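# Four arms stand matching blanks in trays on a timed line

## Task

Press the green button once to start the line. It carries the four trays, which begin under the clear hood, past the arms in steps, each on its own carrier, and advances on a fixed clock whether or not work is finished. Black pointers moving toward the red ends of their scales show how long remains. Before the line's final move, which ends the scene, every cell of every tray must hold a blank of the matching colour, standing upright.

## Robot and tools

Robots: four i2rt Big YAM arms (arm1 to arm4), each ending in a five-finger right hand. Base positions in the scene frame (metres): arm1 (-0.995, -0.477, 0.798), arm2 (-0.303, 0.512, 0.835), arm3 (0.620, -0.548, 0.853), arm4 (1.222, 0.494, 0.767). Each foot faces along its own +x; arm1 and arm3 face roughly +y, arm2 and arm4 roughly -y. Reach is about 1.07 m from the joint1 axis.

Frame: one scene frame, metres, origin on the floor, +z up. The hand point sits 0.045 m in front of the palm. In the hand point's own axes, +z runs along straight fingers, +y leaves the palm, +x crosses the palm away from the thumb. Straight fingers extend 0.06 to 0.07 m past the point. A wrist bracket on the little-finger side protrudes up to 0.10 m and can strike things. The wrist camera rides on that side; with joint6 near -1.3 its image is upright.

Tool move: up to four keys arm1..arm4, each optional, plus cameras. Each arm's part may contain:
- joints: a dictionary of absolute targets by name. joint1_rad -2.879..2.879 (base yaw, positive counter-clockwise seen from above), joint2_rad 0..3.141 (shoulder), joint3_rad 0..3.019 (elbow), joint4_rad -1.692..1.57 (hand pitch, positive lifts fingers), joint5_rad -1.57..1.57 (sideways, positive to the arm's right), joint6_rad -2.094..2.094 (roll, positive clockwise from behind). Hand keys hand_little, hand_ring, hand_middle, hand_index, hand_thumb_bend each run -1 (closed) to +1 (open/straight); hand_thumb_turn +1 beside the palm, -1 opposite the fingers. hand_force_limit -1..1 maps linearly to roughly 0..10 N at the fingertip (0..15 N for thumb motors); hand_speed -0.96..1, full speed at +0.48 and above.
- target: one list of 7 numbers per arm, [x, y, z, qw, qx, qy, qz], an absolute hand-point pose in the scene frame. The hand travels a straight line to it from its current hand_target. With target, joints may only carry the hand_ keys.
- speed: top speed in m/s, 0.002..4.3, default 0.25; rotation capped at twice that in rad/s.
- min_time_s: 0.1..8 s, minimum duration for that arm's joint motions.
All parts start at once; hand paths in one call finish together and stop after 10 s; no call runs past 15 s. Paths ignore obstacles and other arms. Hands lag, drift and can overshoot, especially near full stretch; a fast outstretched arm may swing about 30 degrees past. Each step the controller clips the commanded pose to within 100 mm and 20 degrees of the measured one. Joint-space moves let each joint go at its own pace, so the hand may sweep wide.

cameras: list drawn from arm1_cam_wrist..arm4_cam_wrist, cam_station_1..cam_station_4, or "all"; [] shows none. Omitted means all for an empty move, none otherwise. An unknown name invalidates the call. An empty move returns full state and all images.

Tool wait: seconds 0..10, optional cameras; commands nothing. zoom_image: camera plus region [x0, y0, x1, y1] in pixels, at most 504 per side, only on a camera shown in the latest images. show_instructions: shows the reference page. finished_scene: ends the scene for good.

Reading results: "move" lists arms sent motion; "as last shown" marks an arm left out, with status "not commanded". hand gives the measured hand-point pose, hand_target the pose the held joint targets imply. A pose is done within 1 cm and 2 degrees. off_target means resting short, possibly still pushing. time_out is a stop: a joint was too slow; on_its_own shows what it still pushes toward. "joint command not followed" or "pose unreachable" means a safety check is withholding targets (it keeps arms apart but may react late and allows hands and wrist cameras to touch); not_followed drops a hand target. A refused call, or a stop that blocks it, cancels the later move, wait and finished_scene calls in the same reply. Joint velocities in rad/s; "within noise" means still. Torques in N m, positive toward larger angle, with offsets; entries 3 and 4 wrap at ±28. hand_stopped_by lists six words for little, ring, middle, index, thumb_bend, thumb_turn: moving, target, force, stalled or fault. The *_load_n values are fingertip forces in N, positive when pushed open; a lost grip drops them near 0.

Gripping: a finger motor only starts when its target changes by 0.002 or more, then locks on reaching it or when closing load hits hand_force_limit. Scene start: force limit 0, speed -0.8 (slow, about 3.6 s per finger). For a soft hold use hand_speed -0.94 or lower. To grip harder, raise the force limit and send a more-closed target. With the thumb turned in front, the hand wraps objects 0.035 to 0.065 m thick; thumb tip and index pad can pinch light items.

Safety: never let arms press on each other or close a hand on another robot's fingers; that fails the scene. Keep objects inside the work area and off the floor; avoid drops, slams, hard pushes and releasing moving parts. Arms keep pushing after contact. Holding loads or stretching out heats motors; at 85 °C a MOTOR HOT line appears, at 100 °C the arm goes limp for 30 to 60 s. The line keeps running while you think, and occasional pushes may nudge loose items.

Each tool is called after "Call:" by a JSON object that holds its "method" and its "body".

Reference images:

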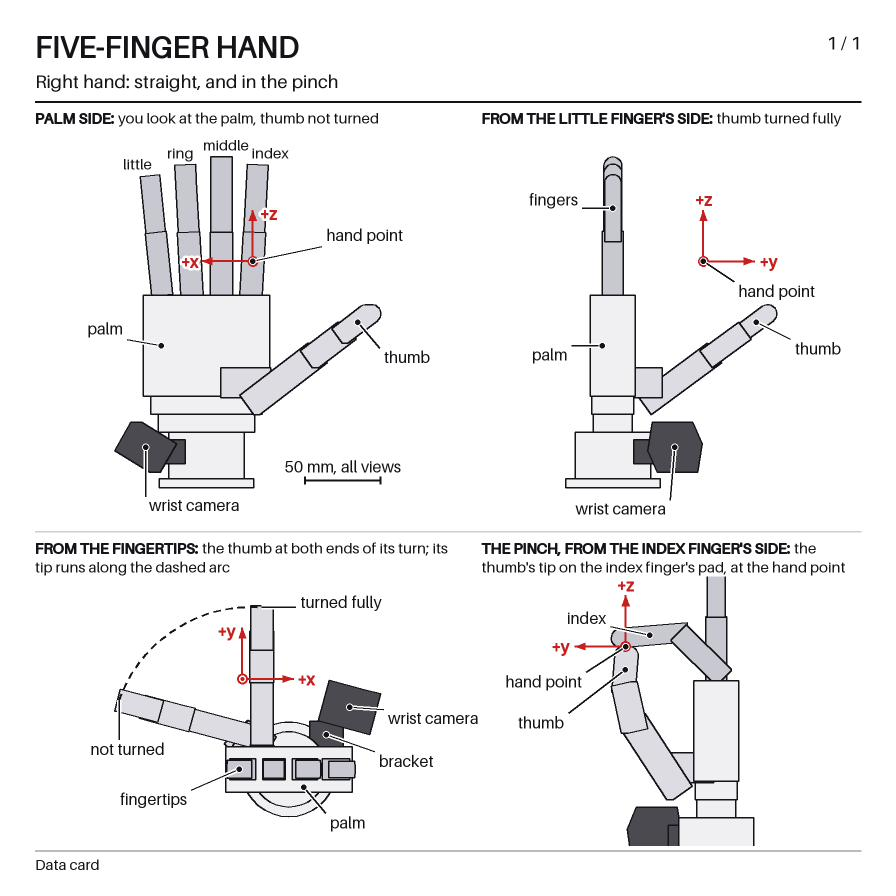

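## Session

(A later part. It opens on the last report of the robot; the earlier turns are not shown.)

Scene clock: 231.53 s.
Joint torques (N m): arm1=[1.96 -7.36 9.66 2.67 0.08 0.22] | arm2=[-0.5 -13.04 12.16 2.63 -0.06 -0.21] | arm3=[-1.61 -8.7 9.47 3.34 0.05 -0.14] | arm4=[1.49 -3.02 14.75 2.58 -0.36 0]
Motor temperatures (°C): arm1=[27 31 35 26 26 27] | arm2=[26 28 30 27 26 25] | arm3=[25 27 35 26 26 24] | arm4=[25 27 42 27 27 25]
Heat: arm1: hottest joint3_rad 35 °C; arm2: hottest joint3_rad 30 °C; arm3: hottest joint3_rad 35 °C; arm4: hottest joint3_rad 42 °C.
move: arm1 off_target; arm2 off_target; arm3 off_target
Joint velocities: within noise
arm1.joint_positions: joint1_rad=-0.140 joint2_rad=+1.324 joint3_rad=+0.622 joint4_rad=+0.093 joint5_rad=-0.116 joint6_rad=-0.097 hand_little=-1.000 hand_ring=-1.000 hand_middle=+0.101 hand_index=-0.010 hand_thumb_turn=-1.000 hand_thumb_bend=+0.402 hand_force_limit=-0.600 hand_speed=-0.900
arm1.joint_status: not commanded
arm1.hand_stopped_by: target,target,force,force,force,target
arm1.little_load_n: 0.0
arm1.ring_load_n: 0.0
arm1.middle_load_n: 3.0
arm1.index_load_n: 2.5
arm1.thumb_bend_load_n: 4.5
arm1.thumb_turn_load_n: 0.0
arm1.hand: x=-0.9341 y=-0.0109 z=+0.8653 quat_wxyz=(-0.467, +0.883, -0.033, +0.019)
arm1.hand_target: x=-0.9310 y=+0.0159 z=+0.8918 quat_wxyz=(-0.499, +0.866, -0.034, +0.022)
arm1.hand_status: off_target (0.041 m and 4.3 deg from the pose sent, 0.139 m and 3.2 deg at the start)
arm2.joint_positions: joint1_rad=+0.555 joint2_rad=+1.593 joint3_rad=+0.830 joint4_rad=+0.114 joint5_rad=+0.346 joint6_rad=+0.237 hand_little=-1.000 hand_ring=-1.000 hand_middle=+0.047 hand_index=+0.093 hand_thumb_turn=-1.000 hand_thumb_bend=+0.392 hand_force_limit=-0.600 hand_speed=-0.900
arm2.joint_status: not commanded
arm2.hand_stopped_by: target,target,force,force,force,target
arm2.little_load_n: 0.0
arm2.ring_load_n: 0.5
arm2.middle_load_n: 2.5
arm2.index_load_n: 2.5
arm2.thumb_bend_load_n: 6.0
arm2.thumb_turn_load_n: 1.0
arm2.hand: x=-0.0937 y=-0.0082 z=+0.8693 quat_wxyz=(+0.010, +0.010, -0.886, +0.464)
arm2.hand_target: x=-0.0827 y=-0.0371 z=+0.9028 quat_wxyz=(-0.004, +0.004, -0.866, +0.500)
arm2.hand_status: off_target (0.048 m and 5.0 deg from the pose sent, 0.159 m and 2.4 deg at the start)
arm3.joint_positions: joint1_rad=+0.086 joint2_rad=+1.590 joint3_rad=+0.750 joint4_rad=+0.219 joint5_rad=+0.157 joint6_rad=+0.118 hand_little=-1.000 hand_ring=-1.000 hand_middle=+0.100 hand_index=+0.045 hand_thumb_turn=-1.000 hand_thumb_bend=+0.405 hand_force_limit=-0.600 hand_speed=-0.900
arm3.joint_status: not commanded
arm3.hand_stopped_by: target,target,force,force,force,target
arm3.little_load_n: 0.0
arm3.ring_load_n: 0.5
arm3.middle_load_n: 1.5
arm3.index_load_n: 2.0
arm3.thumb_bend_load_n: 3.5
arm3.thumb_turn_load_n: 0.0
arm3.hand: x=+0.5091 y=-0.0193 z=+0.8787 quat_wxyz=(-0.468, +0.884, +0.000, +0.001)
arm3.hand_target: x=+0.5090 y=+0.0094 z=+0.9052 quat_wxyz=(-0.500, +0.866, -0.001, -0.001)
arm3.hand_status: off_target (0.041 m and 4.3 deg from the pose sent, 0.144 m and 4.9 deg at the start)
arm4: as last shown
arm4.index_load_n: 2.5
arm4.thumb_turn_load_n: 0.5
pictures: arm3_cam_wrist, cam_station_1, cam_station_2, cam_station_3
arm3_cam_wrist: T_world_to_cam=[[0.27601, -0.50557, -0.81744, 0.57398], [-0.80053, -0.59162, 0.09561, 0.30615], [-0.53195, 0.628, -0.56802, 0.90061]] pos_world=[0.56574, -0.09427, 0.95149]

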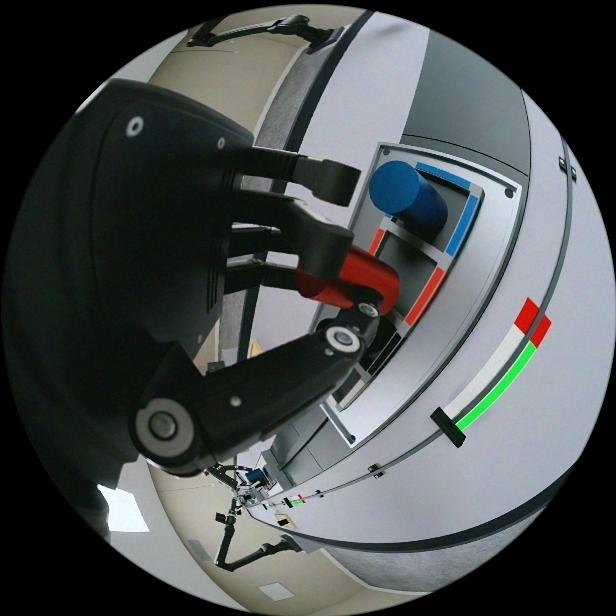

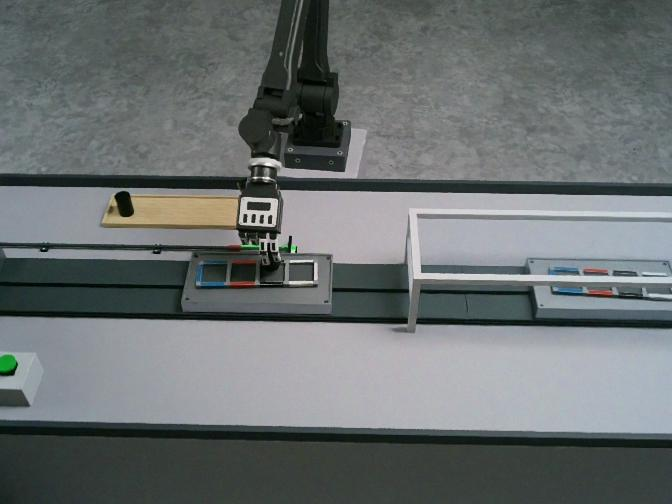

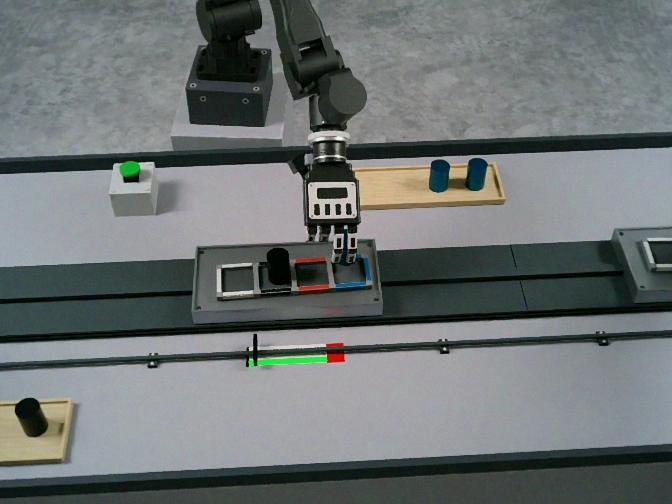

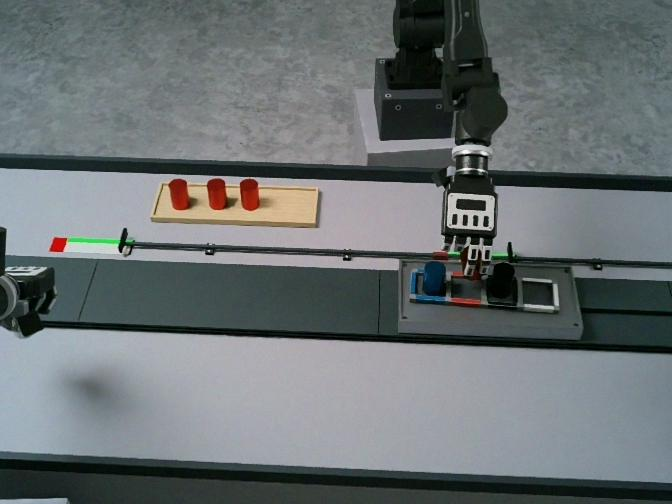

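Call:
{"method": "move", "body": {"arm1": {"target": [-0.940, 0.005, 0.857, 0.4997, -0.8654, 0.0325, -0.0189], "speed": 0.08}, "arm2": {"target": [-0.085, -0.024, 0.860, 0, 0, -0.866, 0.5], "speed": 0.08}, "arm3": {"target": [0.510, 0.012, 0.900, 0.4973, -0.8612, -0.0523, -0.0905], "speed": 0.15}, "cameras": ["cam_station_1", "cam_station_2", "cam_station_3", "arm3_cam_wrist", "arm2_cam_wrist", "arm1_cam_wrist"]}}

Call:
{"method": "zoom_image", "body": {"camera": "cam_station_1", "region": [230, 220, 310, 300]}}

Call:
{"method": "zoom_image", "body": {"camera": "cam_station_2", "region": [300, 220, 390, 310]}}

Call:
{"method": "zoom_image", "body": {"camera": "cam_station_3", "region": [425, 230, 515, 320]}}

Scene clock: 235.80 s.
Joint torques (N m): arm1=[2.08 -7.65 6.28 2.76 0.08 0.22] | arm2=[0.56 -13.16 6.56 2.73 0.25 -0.07] | arm3=[-0.15 -8.76 9.43 2.62 0.35 -0.2] | arm4=[1.49 -2.96 14.65 2.61 -0.36 -0.04]
Motor temperatures (°C): arm1=[27 31 35 26 26 27] | arm2=[26 28 30 27 26 25] | arm3=[25 27 35 26 26 24] | arm4=[25 27 42 27 27 25]
Heat: arm1: hottest joint3_rad 35 °C; arm2: hottest joint3_rad 30 °C; arm3: hottest joint3_rad 35 °C; arm4: hottest joint3_rad 42 °C.
move: arm1 off_target; arm2 done; arm3 off_target
Joint velocities: within noise
arm1.joint_positions: joint1_rad=-0.129 joint2_rad=+1.373 joint3_rad=+0.589 joint4_rad=+0.220 joint5_rad=-0.113 joint6_rad=-0.089 hand_little=-1.000 hand_ring=-1.000 hand_middle=+0.101 hand_index=-0.010 hand_thumb_turn=-1.000 hand_thumb_bend=+0.402 hand_force_limit=-0.600 hand_speed=-0.900
arm1.joint_status: not commanded
arm1.hand_stopped_by: target,target,force,force,force,target
arm1.little_load_n: 0.0
arm1.ring_load_n: 0.0
arm1.middle_load_n: 2.5
arm1.index_load_n: 3.0
arm1.thumb_bend_load_n: 5.0
arm1.thumb_turn_load_n: 0.0
arm1.hand: x=-0.9378 y=-0.0039 z=+0.8513 quat_wxyz=(-0.486, +0.873, -0.031, +0.020)
arm1.hand_target: x=-0.9397 y=+0.0048 z=+0.8575 quat_wxyz=(-0.500, +0.865, -0.033, +0.019)
arm1.hand_status: off_target (0.011 m and 1.8 deg from the pose sent, 0.019 m and 4.3 deg at the start)
arm2.joint_positions: joint1_rad=+0.557 joint2_rad=+1.653 joint3_rad=+0.816 joint4_rad=+0.243 joint5_rad=+0.362 joint6_rad=+0.237 hand_little=-1.000 hand_ring=-1.000 hand_middle=+0.047 hand_index=+0.093 hand_thumb_turn=-1.000 hand_thumb_bend=+0.392 hand_force_limit=-0.600 hand_speed=-0.900
arm2.joint_status: not commanded
arm2.hand_stopped_by: target,target,force,force,force,target
arm2.little_load_n: 0.0
arm2.ring_load_n: 0.0
arm2.middle_load_n: 3.0
arm2.index_load_n: 3.0
arm2.thumb_bend_load_n: 6.0
arm2.thumb_turn_load_n: 0.5
arm2.hand: x=-0.0905 y=-0.0209 z=+0.8551 quat_wxyz=(+0.006, +0.002, -0.873, +0.488)
arm2.hand_target: x=-0.0850 y=-0.0238 z=+0.8597 quat_wxyz=(+0.000, +0.000, -0.866, +0.500)
arm2.hand_status: done (0.008 m and 1.8 deg from the pose sent, 0.020 m and 5.0 deg at the start)
arm3.joint_positions: joint1_rad=+0.138 joint2_rad=+1.608 joint3_rad=+0.774 joint4_rad=+0.219 joint5_rad=+0.317 joint6_rad=-0.014 hand_little=-1.000 hand_ring=-1.000 hand_middle=+0.100 hand_index=+0.045 hand_thumb_turn=-1.000 hand_thumb_bend=+0.405 hand_force_limit=-0.600 hand_speed=-0.900
arm3.joint_status: not commanded
arm3.hand_stopped_by: target,target,force,force,force,target
arm3.little_load_n: 0.0
arm3.ring_load_n: 0.0
arm3.middle_load_n: 1.5
arm3.index_load_n: 1.5
arm3.thumb_bend_load_n: 3.5
arm3.thumb_turn_load_n: 0.0
arm3.hand: x=+0.5183 y=-0.0122 z=+0.8787 quat_wxyz=(-0.474, +0.875, +0.043, +0.090)
arm3.hand_target: x=+0.5099 y=+0.0111 z=+0.9003 quat_wxyz=(-0.497, +0.862, +0.048, +0.089)
arm3.hand_status: off_target (0.033 m and 3.3 deg from the pose sent, 0.038 m and 12.6 deg at the start)
arm4: as last shown
arm4.thumb_turn_load_n: 0.0
pictures: arm1_cam_wrist, arm2_cam_wrist, arm3_cam_wrist, cam_station_1, cam_station_2, cam_station_3
arm1_cam_wrist: T_world_to_cam=[[0.19087, -0.52014, -0.83248, 0.88965], [-0.87038, -0.48181, 0.10147, -0.90258], [-0.45387, 0.70521, -0.54469, 0.15756]] pos_world=[-0.88388, -0.08324, 0.91802]
arm2_cam_wrist: T_world_to_cam=[[-0.24174, 0.52278, -0.81748, 0.6865], [0.87671, 0.47874, 0.04689, 0.06157], [0.41587, -0.70535, -0.57405, 0.63112]] pos_world=[-0.15049, 0.05679, 0.92061]
arm3_cam_wrist: T_world_to_cam=[[0.42886, -0.49287, -0.75707, 0.44294], [-0.80629, -0.58679, -0.07473, 0.47042], [-0.40741, 0.64246, -0.64904, 0.90787]] pos_world=[0.5592, -0.08893, 0.95974]

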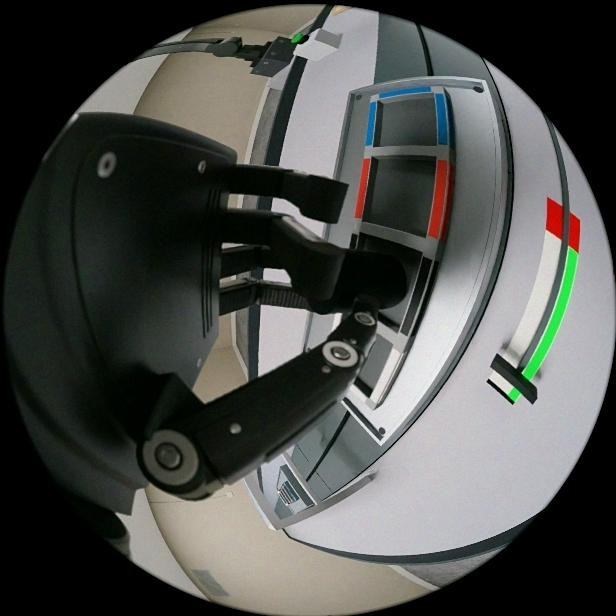

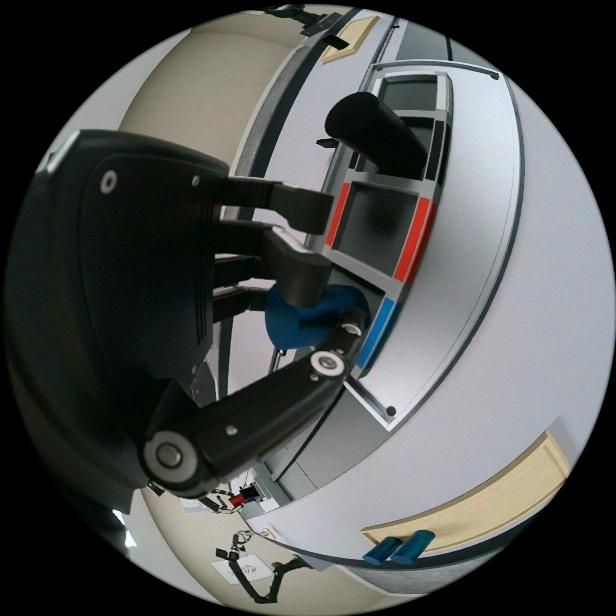

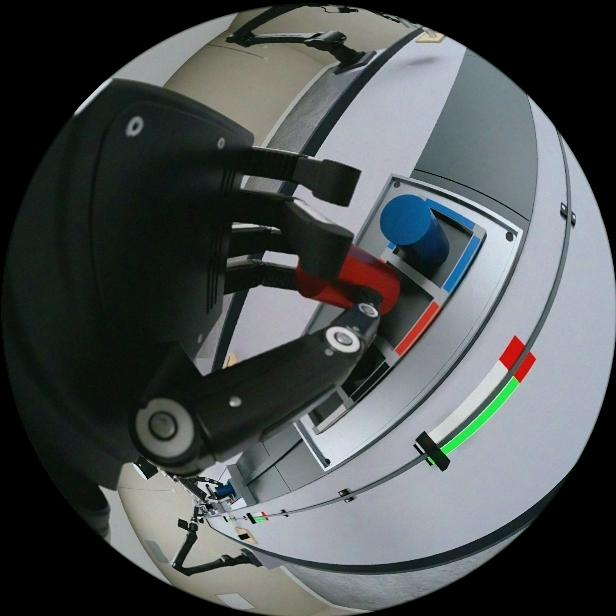

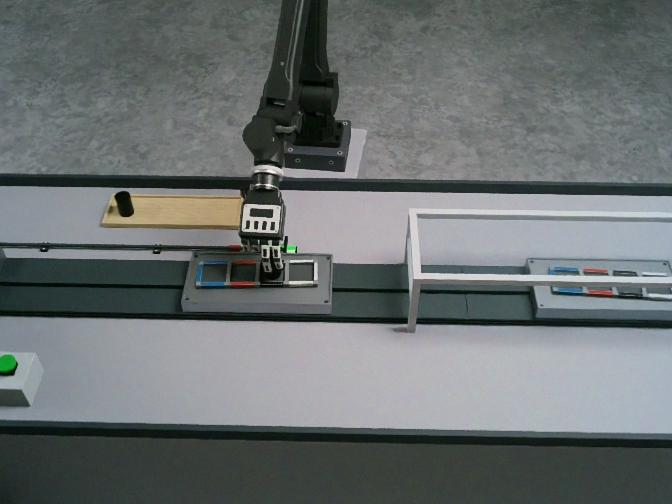

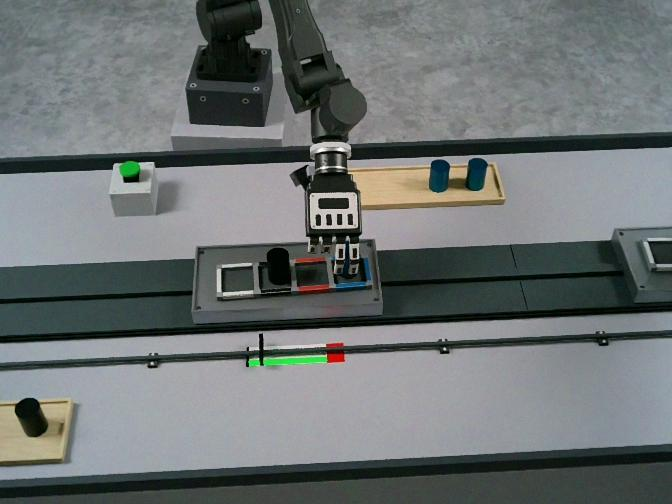

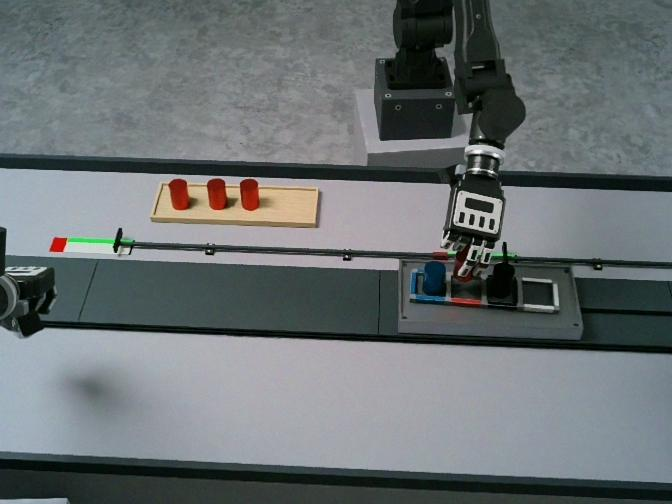

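Scaled by 6.300.

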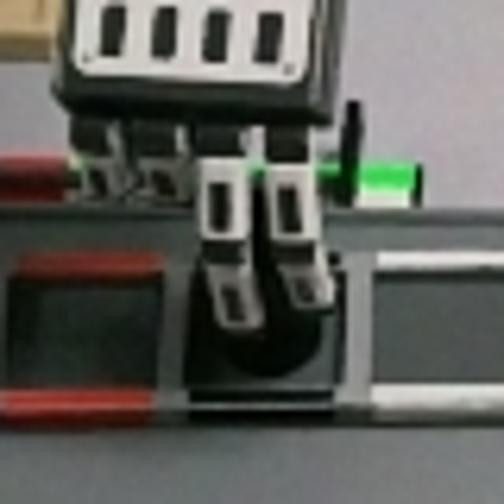

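Scaled by 5.600.

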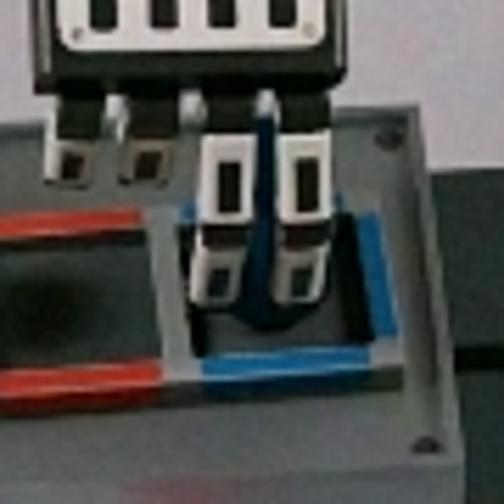

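Scaled by 5.600.

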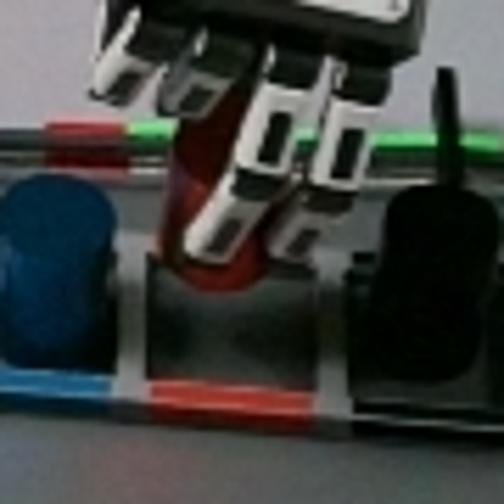

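Call:
{"method": "move", "body": {"arm1": {"target": [-0.940, 0.003, 0.844, 0.4997, -0.8654, 0.0325, -0.0189], "speed": 0.06}, "arm2": {"target": [-0.083, -0.022, 0.844, 0, 0, -0.866, 0.5], "speed": 0.06}, "arm3": {"target": [0.502, -0.010, 0.874, 0.4973, -0.8612, -0.0523, -0.0905], "speed": 0.08}, "cameras": ["cam_station_1", "cam_station_2", "cam_station_3", "arm3_cam_wrist", "arm2_cam_wrist", "arm1_cam_wrist"]}}

Call:
{"method": "zoom_image", "body": {"camera": "cam_station_1", "region": [230, 220, 310, 300]}}

Call:
{"method": "zoom_image", "body": {"camera": "cam_station_2", "region": [300, 220, 390, 310]}}

Call:
{"method": "zoom_image", "body": {"camera": "cam_station_3", "region": [425, 230, 515, 320]}}

Call:
{"method": "zoom_image", "body": {"camera": "arm2_cam_wrist", "region": [250, 200, 430, 380]}}

Scene clock: 238.60 s.
Joint torques (N m): arm1=[1.96 -6.83 5.59 2.5 0.07 0.19] | arm2=[0.56 -12.16 5.89 2.52 0.19 -0.03] | arm3=[-0.03 -8.94 5.71 3.34 0.37 -0.11] | arm4=[1.61 -2.49 14.69 2.69 -0.36 -0.01]
Motor temperatures (°C): arm1=[27 31 35 26 26 27] | arm2=[26 28 30 27 26 25] | arm3=[25 27 35 26 26 24] | arm4=[25 27 42 27 27 25]
Heat: arm1: hottest joint3_rad 35 °C; arm2: hottest joint3_rad 30 °C; arm3: hottest joint3_rad 35 °C; arm4: hottest joint3_rad 42 °C.
move: arm1 done; arm2 done; arm3 done
Joint velocities: within noise
arm1.joint_positions: joint1_rad=-0.129 joint2_rad=+1.393 joint3_rad=+0.578 joint4_rad=+0.277 joint5_rad=-0.113 joint6_rad=-0.078 hand_little=-1.000 hand_ring=-1.000 hand_middle=+0.101 hand_index=-0.010 hand_thumb_turn=-1.000 hand_thumb_bend=+0.402 hand_force_limit=-0.600 hand_speed=-0.900
arm1.joint_status: not commanded
arm1.hand_stopped_by: target,target,force,force,force,target
arm1.little_load_n: 0.0
arm1.ring_load_n: 0.0
arm1.middle_load_n: 3.0
arm1.index_load_n: 2.5
arm1.thumb_bend_load_n: 4.5
arm1.thumb_turn_load_n: 0.0
arm1.hand: x=-0.9375 y=+0.0005 z=+0.8485 quat_wxyz=(-0.497, +0.867, -0.035, +0.019)
arm1.hand_target: x=-0.9404 y=+0.0031 z=+0.8442 quat_wxyz=(-0.500, +0.865, -0.036, +0.017)
arm1.hand_status: done (0.006 m and 0.4 deg from the pose sent, 0.010 m and 1.8 deg at the start)
arm2.joint_positions: joint1_rad=+0.558 joint2_rad=+1.676 joint3_rad=+0.808 joint4_rad=+0.295 joint5_rad=+0.368 joint6_rad=+0.242 hand_little=-1.000 hand_ring=-1.000 hand_middle=+0.047 hand_index=+0.093 hand_thumb_turn=-1.000 hand_thumb_bend=+0.392 hand_force_limit=-0.600 hand_speed=-0.900
arm2.joint_status: not commanded
arm2.hand_stopped_by: target,target,force,force,force,target
arm2.little_load_n: 0.0
arm2.ring_load_n: 0.0
arm2.middle_load_n: 2.5
arm2.index_load_n: 2.5
arm2.thumb_bend_load_n: 6.5
arm2.thumb_turn_load_n: 1.0
arm2.hand: x=-0.0890 y=-0.0245 z=+0.8495 quat_wxyz=(+0.004, -0.003, -0.868, +0.497)
arm2.hand_target: x=-0.0855 y=-0.0225 z=+0.8438 quat_wxyz=(+0.000, -0.004, -0.866, +0.499)
arm2.hand_status: done (0.009 m and 0.7 deg from the pose sent, 0.013 m and 1.8 deg at the start)
arm3.joint_positions: joint1_rad=+0.169 joint2_rad=+1.631 joint3_rad=+0.751 joint4_rad=+0.290 joint5_rad=+0.340 joint6_rad=-0.014 hand_little=-1.000 hand_ring=-1.000 hand_middle=+0.100 hand_index=+0.045 hand_thumb_turn=-1.000 hand_thumb_bend=+0.405 hand_force_limit=-0.600 hand_speed=-0.900
arm3.joint_status: not commanded
arm3.hand_stopped_by: target,target,force,force,force,target
arm3.little_load_n: 0.0
arm3.ring_load_n: 0.0
arm3.middle_load_n: 1.5
arm3.index_load_n: 2.0
arm3.thumb_bend_load_n: 3.5
arm3.thumb_turn_load_n: 0.5
arm3.hand: x=+0.5063 y=-0.0146 z=+0.8701 quat_wxyz=(-0.486, +0.868, +0.049, +0.090)
arm3.hand_target: x=+0.5017 y=-0.0103 z=+0.8738 quat_wxyz=(-0.497, +0.862, +0.053, +0.090)
arm3.hand_status: done (0.007 m and 1.6 deg from the pose sent, 0.017 m and 3.3 deg at the start)
arm4: as last shown
arm4.thumb_bend_load_n: 4.0
pictures: arm1_cam_wrist, arm2_cam_wrist, arm3_cam_wrist, cam_station_1, cam_station_2, cam_station_3
arm1_cam_wrist: T_world_to_cam=[[0.18493, -0.49924, -0.8465, 0.89592], [-0.87283, -0.47927, 0.09198, -0.89422], [-0.45162, 0.72184, -0.52438, 0.13793]] pos_world=[-0.88389, -0.08086, 0.91297]
arm2_cam_wrist: T_world_to_cam=[[-0.23075, 0.50672, -0.83065, 0.6959], [0.87896, 0.47473, 0.04543, 0.0636], [0.41736, -0.71962, -0.55493, 0.60822]] pos_world=[-0.14917, 0.05487, 0.91268]
arm3_cam_wrist: T_world_to_cam=[[0.43946, -0.46715, -0.76723, 0.44422], [-0.79873, -0.594, -0.09583, 0.47313], [-0.41097, 0.65493, -0.63417, 0.88796]] pos_world=[0.54762, -0.09299, 0.94928]

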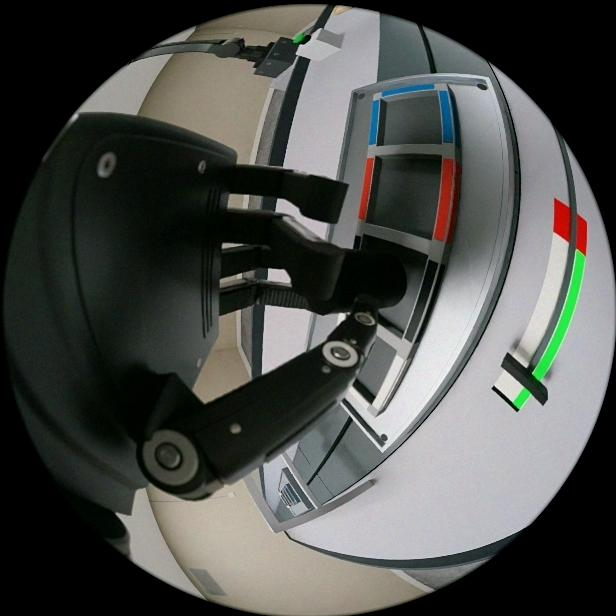

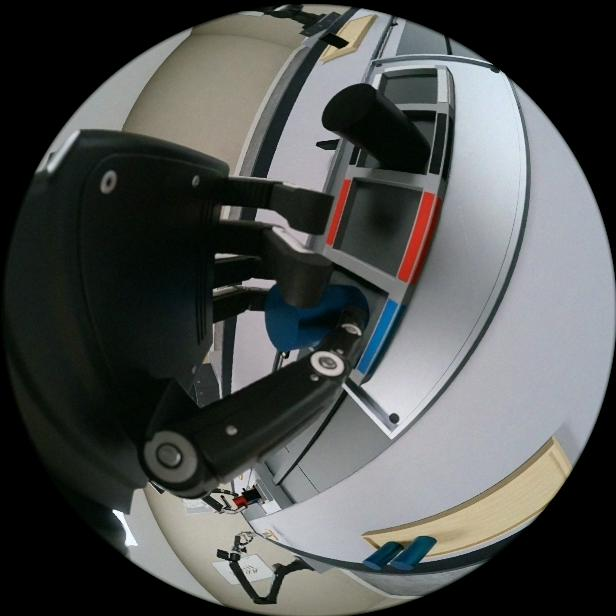

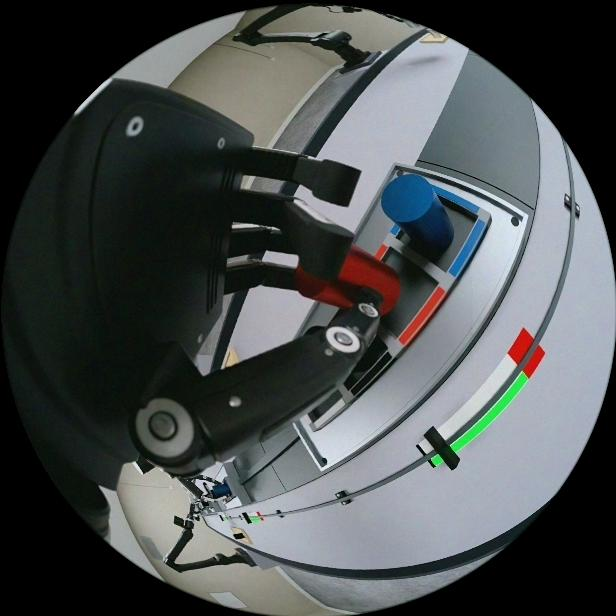

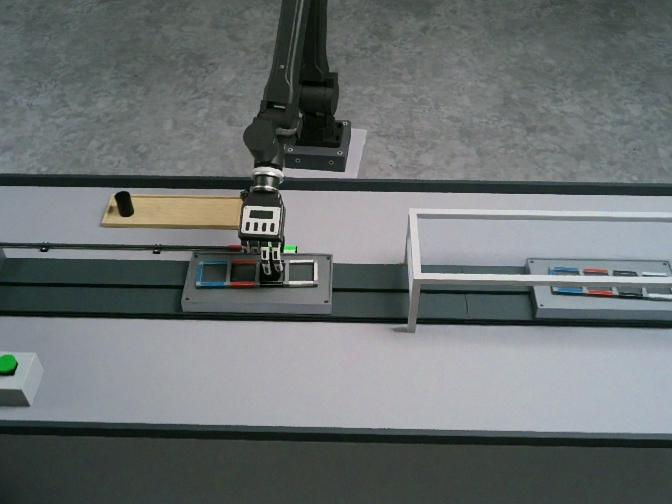

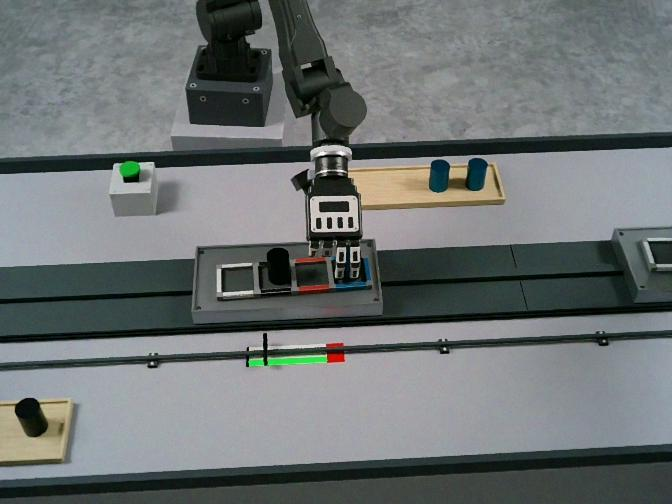

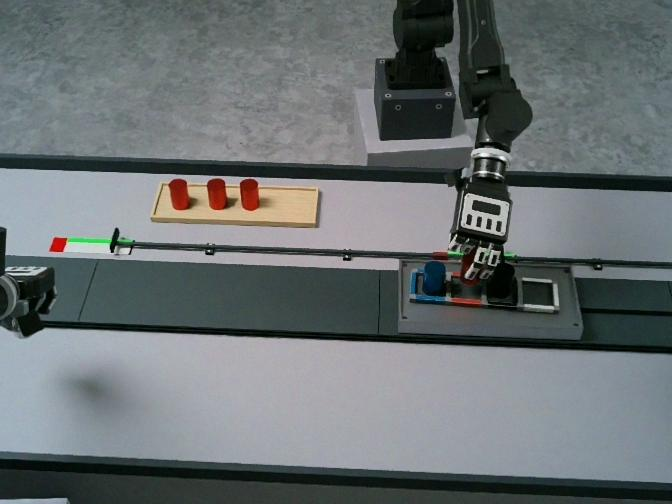

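Scaled by 6.300.

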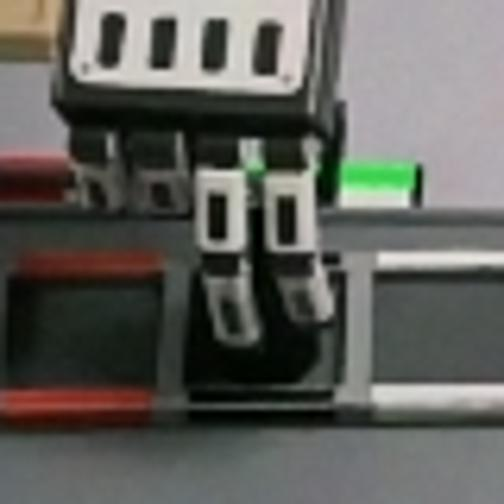

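Scaled by 5.600.

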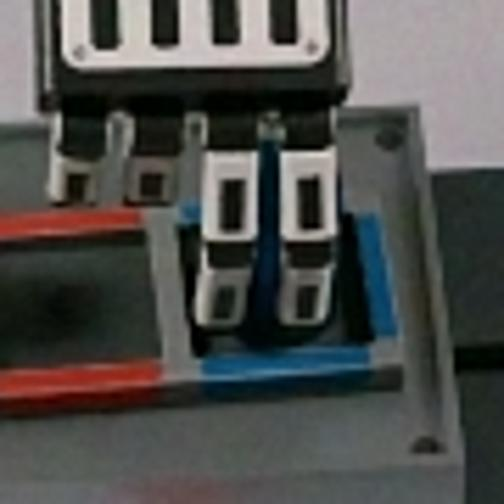

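Scaled by 5.600.

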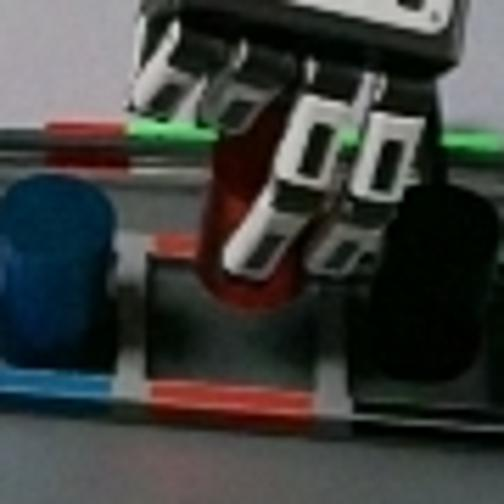

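Scaled by 2.800 from the camera's image (finer frame: 880x880).

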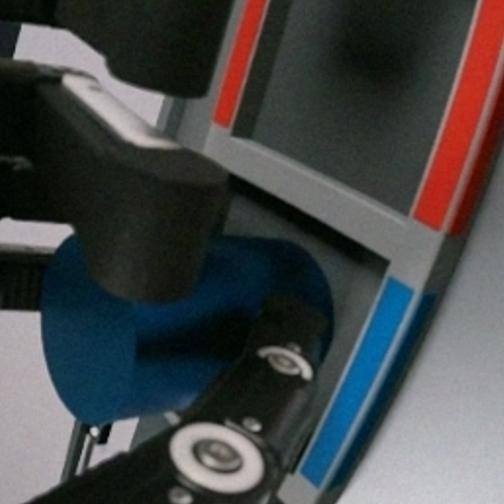

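Call:
{"method": "move", "body": {"arm1": {"joints": {"hand_thumb_bend": 0.5, "hand_speed": -0.9}}, "arm2": {"joints": {"hand_thumb_bend": 0.5, "hand_speed": -0.9}}, "arm3": {"target": [0.506, -0.012, 0.852, 0.4973, -0.8612, -0.0523, -0.0905], "speed": 0.06}, "cameras": ["cam_station_1", "cam_station_2", "cam_station_3", "arm3_cam_wrist"]}}

Call:
{"method": "zoom_image", "body": {"camera": "cam_station_3", "region": [425, 230, 515, 320]}}

Call:
{"method": "zoom_image", "body": {"camera": "arm3_cam_wrist", "region": [270, 200, 470, 400]}}

Scene clock: 240.60 s.
Joint torques (N m): arm1=[1.9 -6.95 5.59 2.45 0.07 0.19] | arm2=[0.56 -12.22 5.87 2.44 0.14 -0.03] | arm3=[-0.67 -9.17 5.27 3.34 0.19 -0.15] | arm4=[1.14 -2.61 14.57 2.63 -0.36 -0.02]
Motor temperatures (°C): arm1=[27 31 35 26 26 27] | arm2=[26 28 30 27 26 25] | arm3=[25 27 35 26 26 24] | arm4=[25 27 42 27 27 25]
Heat: arm1: hottest joint3_rad 35 °C; arm2: hottest joint3_rad 30 °C; arm3: hottest joint3_rad 35 °C; arm4: hottest joint3_rad 42 °C.
move: arm1 done; arm2 done; arm3 done
Joint velocities: within noise
arm1.joint_positions: joint1_rad=-0.129 joint2_rad=+1.395 joint3_rad=+0.578 joint4_rad=+0.278 joint5_rad=-0.113 joint6_rad=-0.074 hand_little=-1.000 hand_ring=-1.000 hand_middle=+0.100 hand_index=-0.010 hand_thumb_turn=-1.000 hand_thumb_bend=+0.500 hand_force_limit=-0.600 hand_speed=-0.900
arm1.joint_status: all done
arm1.hand_stopped_by: target,target,force,force,target,target
arm1.little_load_n: 0.0
arm1.ring_load_n: 0.0
arm1.middle_load_n: 0.5
arm1.index_load_n: 0.5
arm1.thumb_bend_load_n: 0.0
arm1.thumb_turn_load_n: 0.0
arm1.hand: x=-0.9378 y=+0.0008 z=+0.8482 quat_wxyz=(-0.498, +0.866, -0.037, +0.018)
arm1.hand_target: x=-0.9405 y=+0.0032 z=+0.8443 quat_wxyz=(-0.500, +0.865, -0.038, +0.016)
arm1.hand_status: not commanded
arm2.joint_positions: joint1_rad=+0.558 joint2_rad=+1.676 joint3_rad=+0.808 joint4_rad=+0.298 joint5_rad=+0.369 joint6_rad=+0.242 hand_little=-1.000 hand_ring=-1.000 hand_middle=+0.047 hand_index=+0.092 hand_thumb_turn=-1.000 hand_thumb_bend=+0.500 hand_force_limit=-0.600 hand_speed=-0.900
arm2.joint_status: all done
arm2.hand_stopped_by: target,target,force,force,target,target
arm2.little_load_n: 0.0
arm2.ring_load_n: 0.0
arm2.middle_load_n: 0.5
arm2.index_load_n: 0.0
arm2.thumb_bend_load_n: 0.0
arm2.thumb_turn_load_n: 0.0
arm2.hand: x=-0.0891 y=-0.0251 z=+0.8501 quat_wxyz=(+0.004, -0.003, -0.867, +0.498)
arm2.hand_target: x=-0.0854 y=-0.0227 z=+0.8443 quat_wxyz=(+0.000, -0.004, -0.866, +0.500)
arm2.hand_status: not commanded
arm3.joint_positions: joint1_rad=+0.169 joint2_rad=+1.682 joint3_rad=+0.730 joint4_rad=+0.365 joint5_rad=+0.340 joint6_rad=-0.014 hand_little=-1.000 hand_ring=-1.000 hand_middle=+0.100 hand_index=+0.045 hand_thumb_turn=-1.000 hand_thumb_bend=+0.405 hand_force_limit=-0.600 hand_speed=-0.900
arm3.joint_status: not commanded
arm3.hand_stopped_by: target,target,force,force,force,target
arm3.little_load_n: 0.0
arm3.ring_load_n: 0.0
arm3.middle_load_n: 1.5
arm3.index_load_n: 1.5
arm3.thumb_bend_load_n: 3.5
arm3.thumb_turn_load_n: 0.5
arm3.hand: x=+0.5071 y=-0.0166 z=+0.8488 quat_wxyz=(-0.487, +0.867, +0.048, +0.090)
arm3.hand_target: x=+0.5059 y=-0.0118 z=+0.8527 quat_wxyz=(-0.498, +0.861, +0.052, +0.090)
arm3.hand_status: done (0.006 m and 1.4 deg from the pose sent, 0.018 m and 1.6 deg at the start)
arm4: as last shown
arm4.thumb_bend_load_n: 3.5
arm4.thumb_turn_load_n: 0.5
pictures: arm3_cam_wrist, cam_station_1, cam_station_2, cam_station_3
arm3_cam_wrist: T_world_to_cam=[[0.43879, -0.46485, -0.76901, 0.42853], [-0.7988, -0.59374, -0.09689, 0.47153], [-0.41155, 0.6568, -0.63185, 0.87448]] pos_world=[0.54852, -0.0952, 0.92777]

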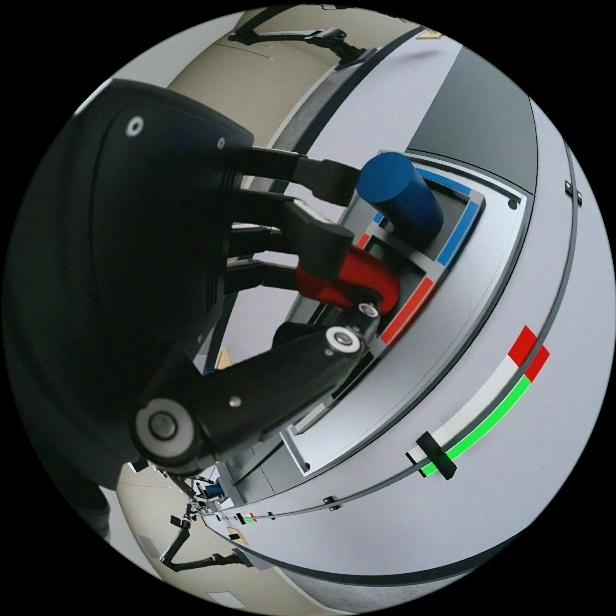

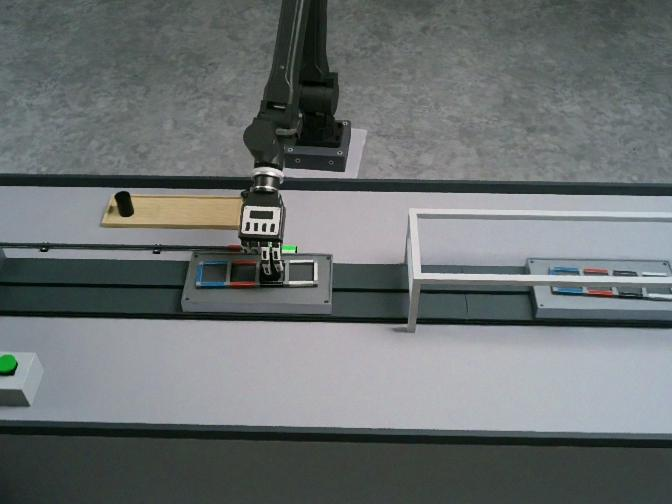

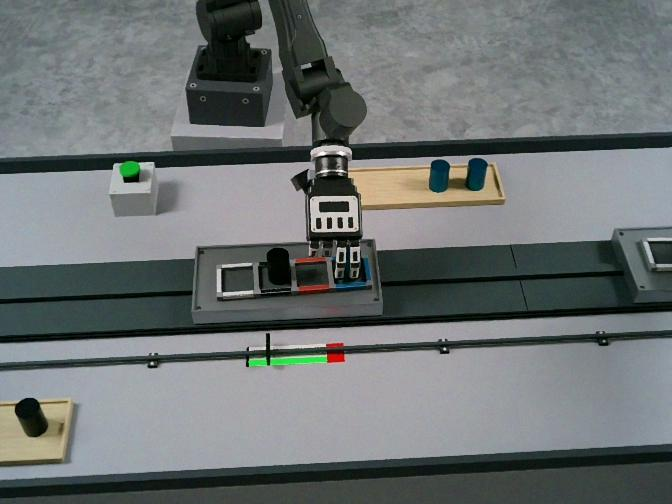

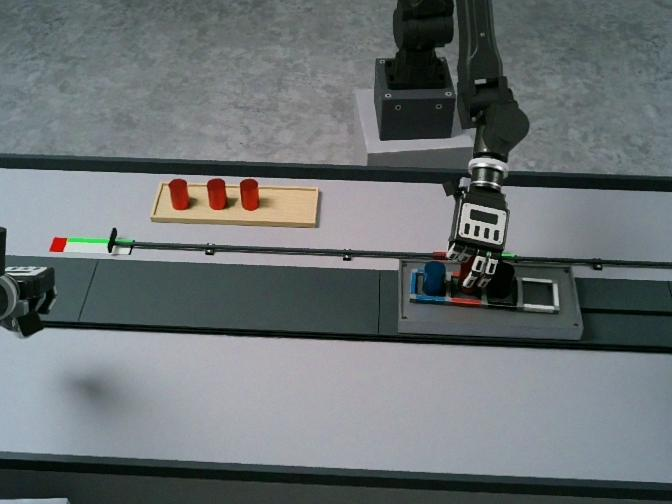

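Scaled by 5.600.

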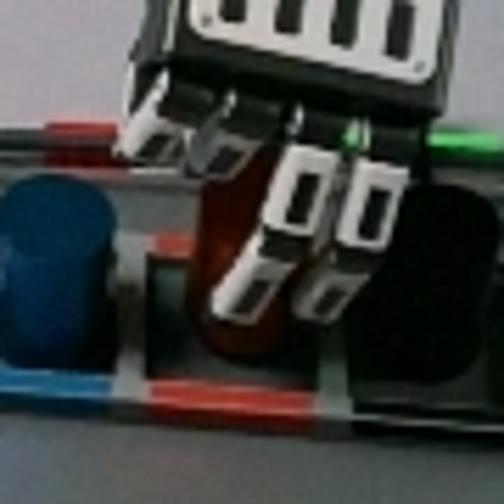

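Scaled by 2.520 from the camera's image (finer frame: 880x880).

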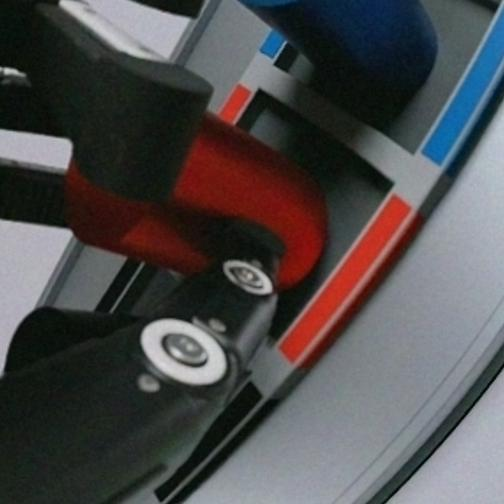

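Call:
{"method": "move", "body": {"arm1": {"joints": {"hand_thumb_bend": 0.85, "hand_index": 0.3, "hand_middle": 0.3, "hand_speed": -0.75}}, "arm2": {"joints": {"hand_thumb_bend": 0.85, "hand_index": 0.3, "hand_middle": 0.3, "hand_speed": -0.75}}, "arm3": {"target": [0.507, -0.014, 0.840, 0.4973, -0.8612, -0.0523, -0.0905], "speed": 0.05}, "cameras": ["cam_station_3", "arm3_cam_wrist"]}}

Call:
{"method": "zoom_image", "body": {"camera": "cam_station_3", "region": [425, 230, 515, 320]}}

Call:
{"method": "zoom_image", "body": {"camera": "arm3_cam_wrist", "region": [270, 200, 470, 400]}}

Scene clock: 242.53 s.
Joint torques (N m): arm1=[1.96 -7 5.59 2.45 0.07 0.18] | arm2=[0.56 -12.22 5.89 2.44 0.13 -0.03] | arm3=[-0.73 -8.76 4.89 3.29 0.16 -0.15] | arm4=[1.08 -2.96 14.72 2.73 -0.43 -0.02]
Motor temperatures (°C): arm1=[27 31 35 26 26 27] | arm2=[26 28 30 27 26 25] | arm3=[25 27 35 26 26 24] | arm4=[25 27 42 27 27 25]
Heat: arm1: hottest joint3_rad 35 °C; arm2: hottest joint3_rad 30 °C; arm3: hottest joint3_rad 35 °C; arm4: hottest joint3_rad 42 °C.
move: arm1 done; arm2 done; arm3 done
Joint velocities: within noise
arm1.joint_positions: joint1_rad=-0.129 joint2_rad=+1.395 joint3_rad=+0.578 joint4_rad=+0.278 joint5_rad=-0.113 joint6_rad=-0.074 hand_little=-1.000 hand_ring=-1.000 hand_middle=+0.300 hand_index=+0.300 hand_thumb_turn=-1.000 hand_thumb_bend=+0.850 hand_force_limit=-0.600 hand_speed=-0.750
arm1.joint_status: all done
arm1.hand_stopped_by: target,target,target,target,target,target
arm1.little_load_n: 0.0
arm1.ring_load_n: 0.0
arm1.middle_load_n: 0.0
arm1.index_load_n: 0.0
arm1.thumb_bend_load_n: 0.0
arm1.thumb_turn_load_n: 0.0
arm1.hand: x=-0.9378 y=+0.0008 z=+0.8482 quat_wxyz=(-0.498, +0.866, -0.037, +0.018)
arm1.hand_target: x=-0.9405 y=+0.0032 z=+0.8444 quat_wxyz=(-0.500, +0.865, -0.038, +0.016)
arm1.hand_status: not commanded
arm2.joint_positions: joint1_rad=+0.558 joint2_rad=+1.676 joint3_rad=+0.808 joint4_rad=+0.298 joint5_rad=+0.369 joint6_rad=+0.242 hand_little=-1.000 hand_ring=-1.000 hand_middle=+0.300 hand_index=+0.300 hand_thumb_turn=-1.000 hand_thumb_bend=+0.850 hand_force_limit=-0.600 hand_speed=-0.750
arm2.joint_status: all done
arm2.hand_stopped_by: target,target,target,target,target,target
arm2.little_load_n: 0.5
arm2.ring_load_n: 0.0
arm2.middle_load_n: 0.0
arm2.index_load_n: -0.5
arm2.thumb_bend_load_n: 0.0
arm2.thumb_turn_load_n: 0.0
arm2.hand: x=-0.0891 y=-0.0251 z=+0.8501 quat_wxyz=(+0.004, -0.003, -0.867, +0.498)
arm2.hand_target: x=-0.0854 y=-0.0227 z=+0.8443 quat_wxyz=(+0.000, -0.004, -0.866, +0.500)
arm2.hand_status: not commanded
arm3.joint_positions: joint1_rad=+0.169 joint2_rad=+1.705 joint3_rad=+0.721 joint4_rad=+0.406 joint5_rad=+0.340 joint6_rad=-0.014 hand_little=-1.000 hand_ring=-1.000 hand_middle=+0.100 hand_index=+0.045 hand_thumb_turn=-1.000 hand_thumb_bend=+0.405 hand_force_limit=-0.600 hand_speed=-0.900
arm3.joint_status: not commanded
arm3.hand_stopped_by: target,target,force,force,force,target
arm3.little_load_n: 0.0
arm3.ring_load_n: 0.0
arm3.middle_load_n: 1.5
arm3.index_load_n: 1.5
arm3.thumb_bend_load_n: 3.5
arm3.thumb_turn_load_n: 0.5
arm3.hand: x=+0.5072 y=-0.0164 z=+0.8410 quat_wxyz=(-0.491, +0.865, +0.048, +0.089)
arm3.hand_target: x=+0.5070 y=-0.0141 z=+0.8400 quat_wxyz=(-0.497, +0.861, +0.052, +0.091)
arm3.hand_status: done (0.003 m and 1.0 deg from the pose sent, 0.009 m and 1.4 deg at the start)
arm4: as last shown
arm4.thumb_turn_load_n: 0.0
pictures: arm3_cam_wrist, cam_station_3
arm3_cam_wrist: T_world_to_cam=[[0.4369, -0.45798, -0.77419, 0.42802], [-0.79901, -0.59292, -0.10015, 0.47374], [-0.41317, 0.66234, -0.62498, 0.86456]] pos_world=[0.54873, -0.09572, 0.91915]

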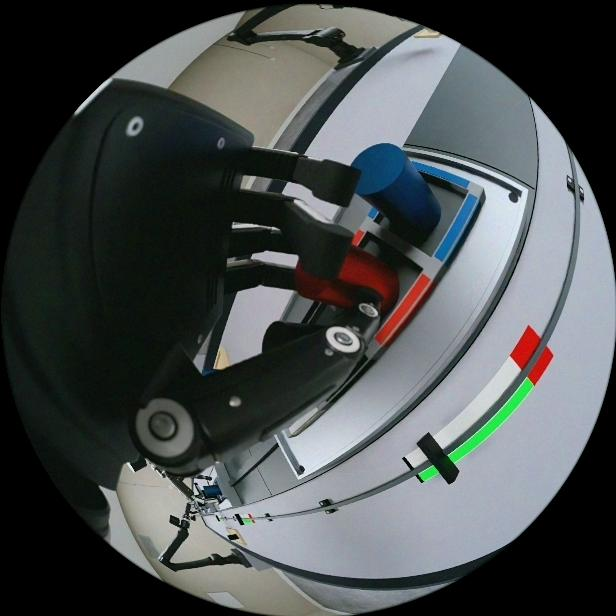

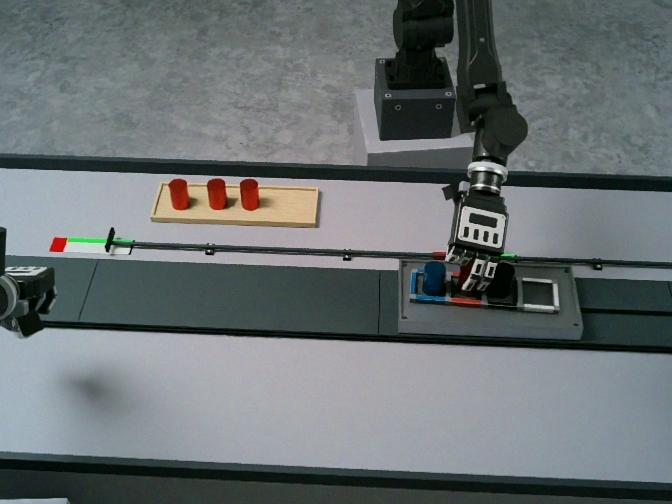

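Scaled by 5.600.

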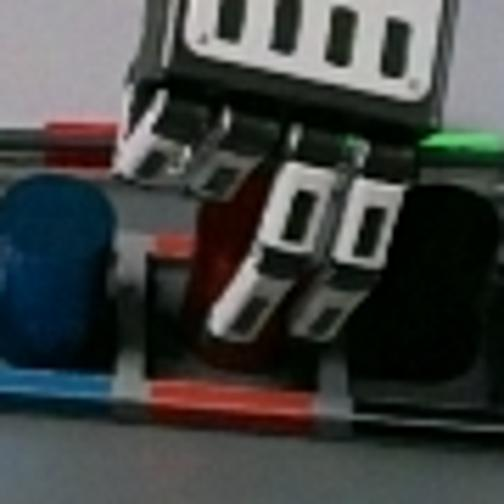

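Scaled by 2.520 from the camera's image (finer frame: 880x880).

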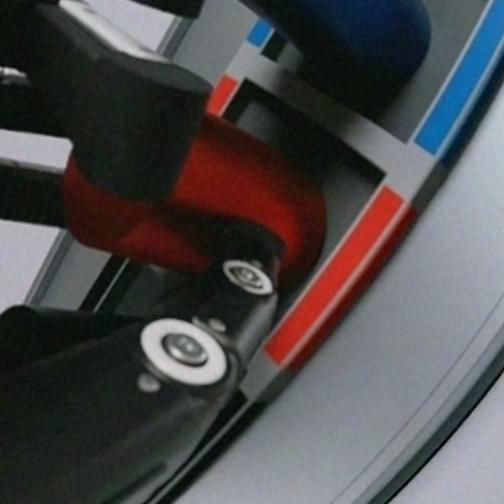

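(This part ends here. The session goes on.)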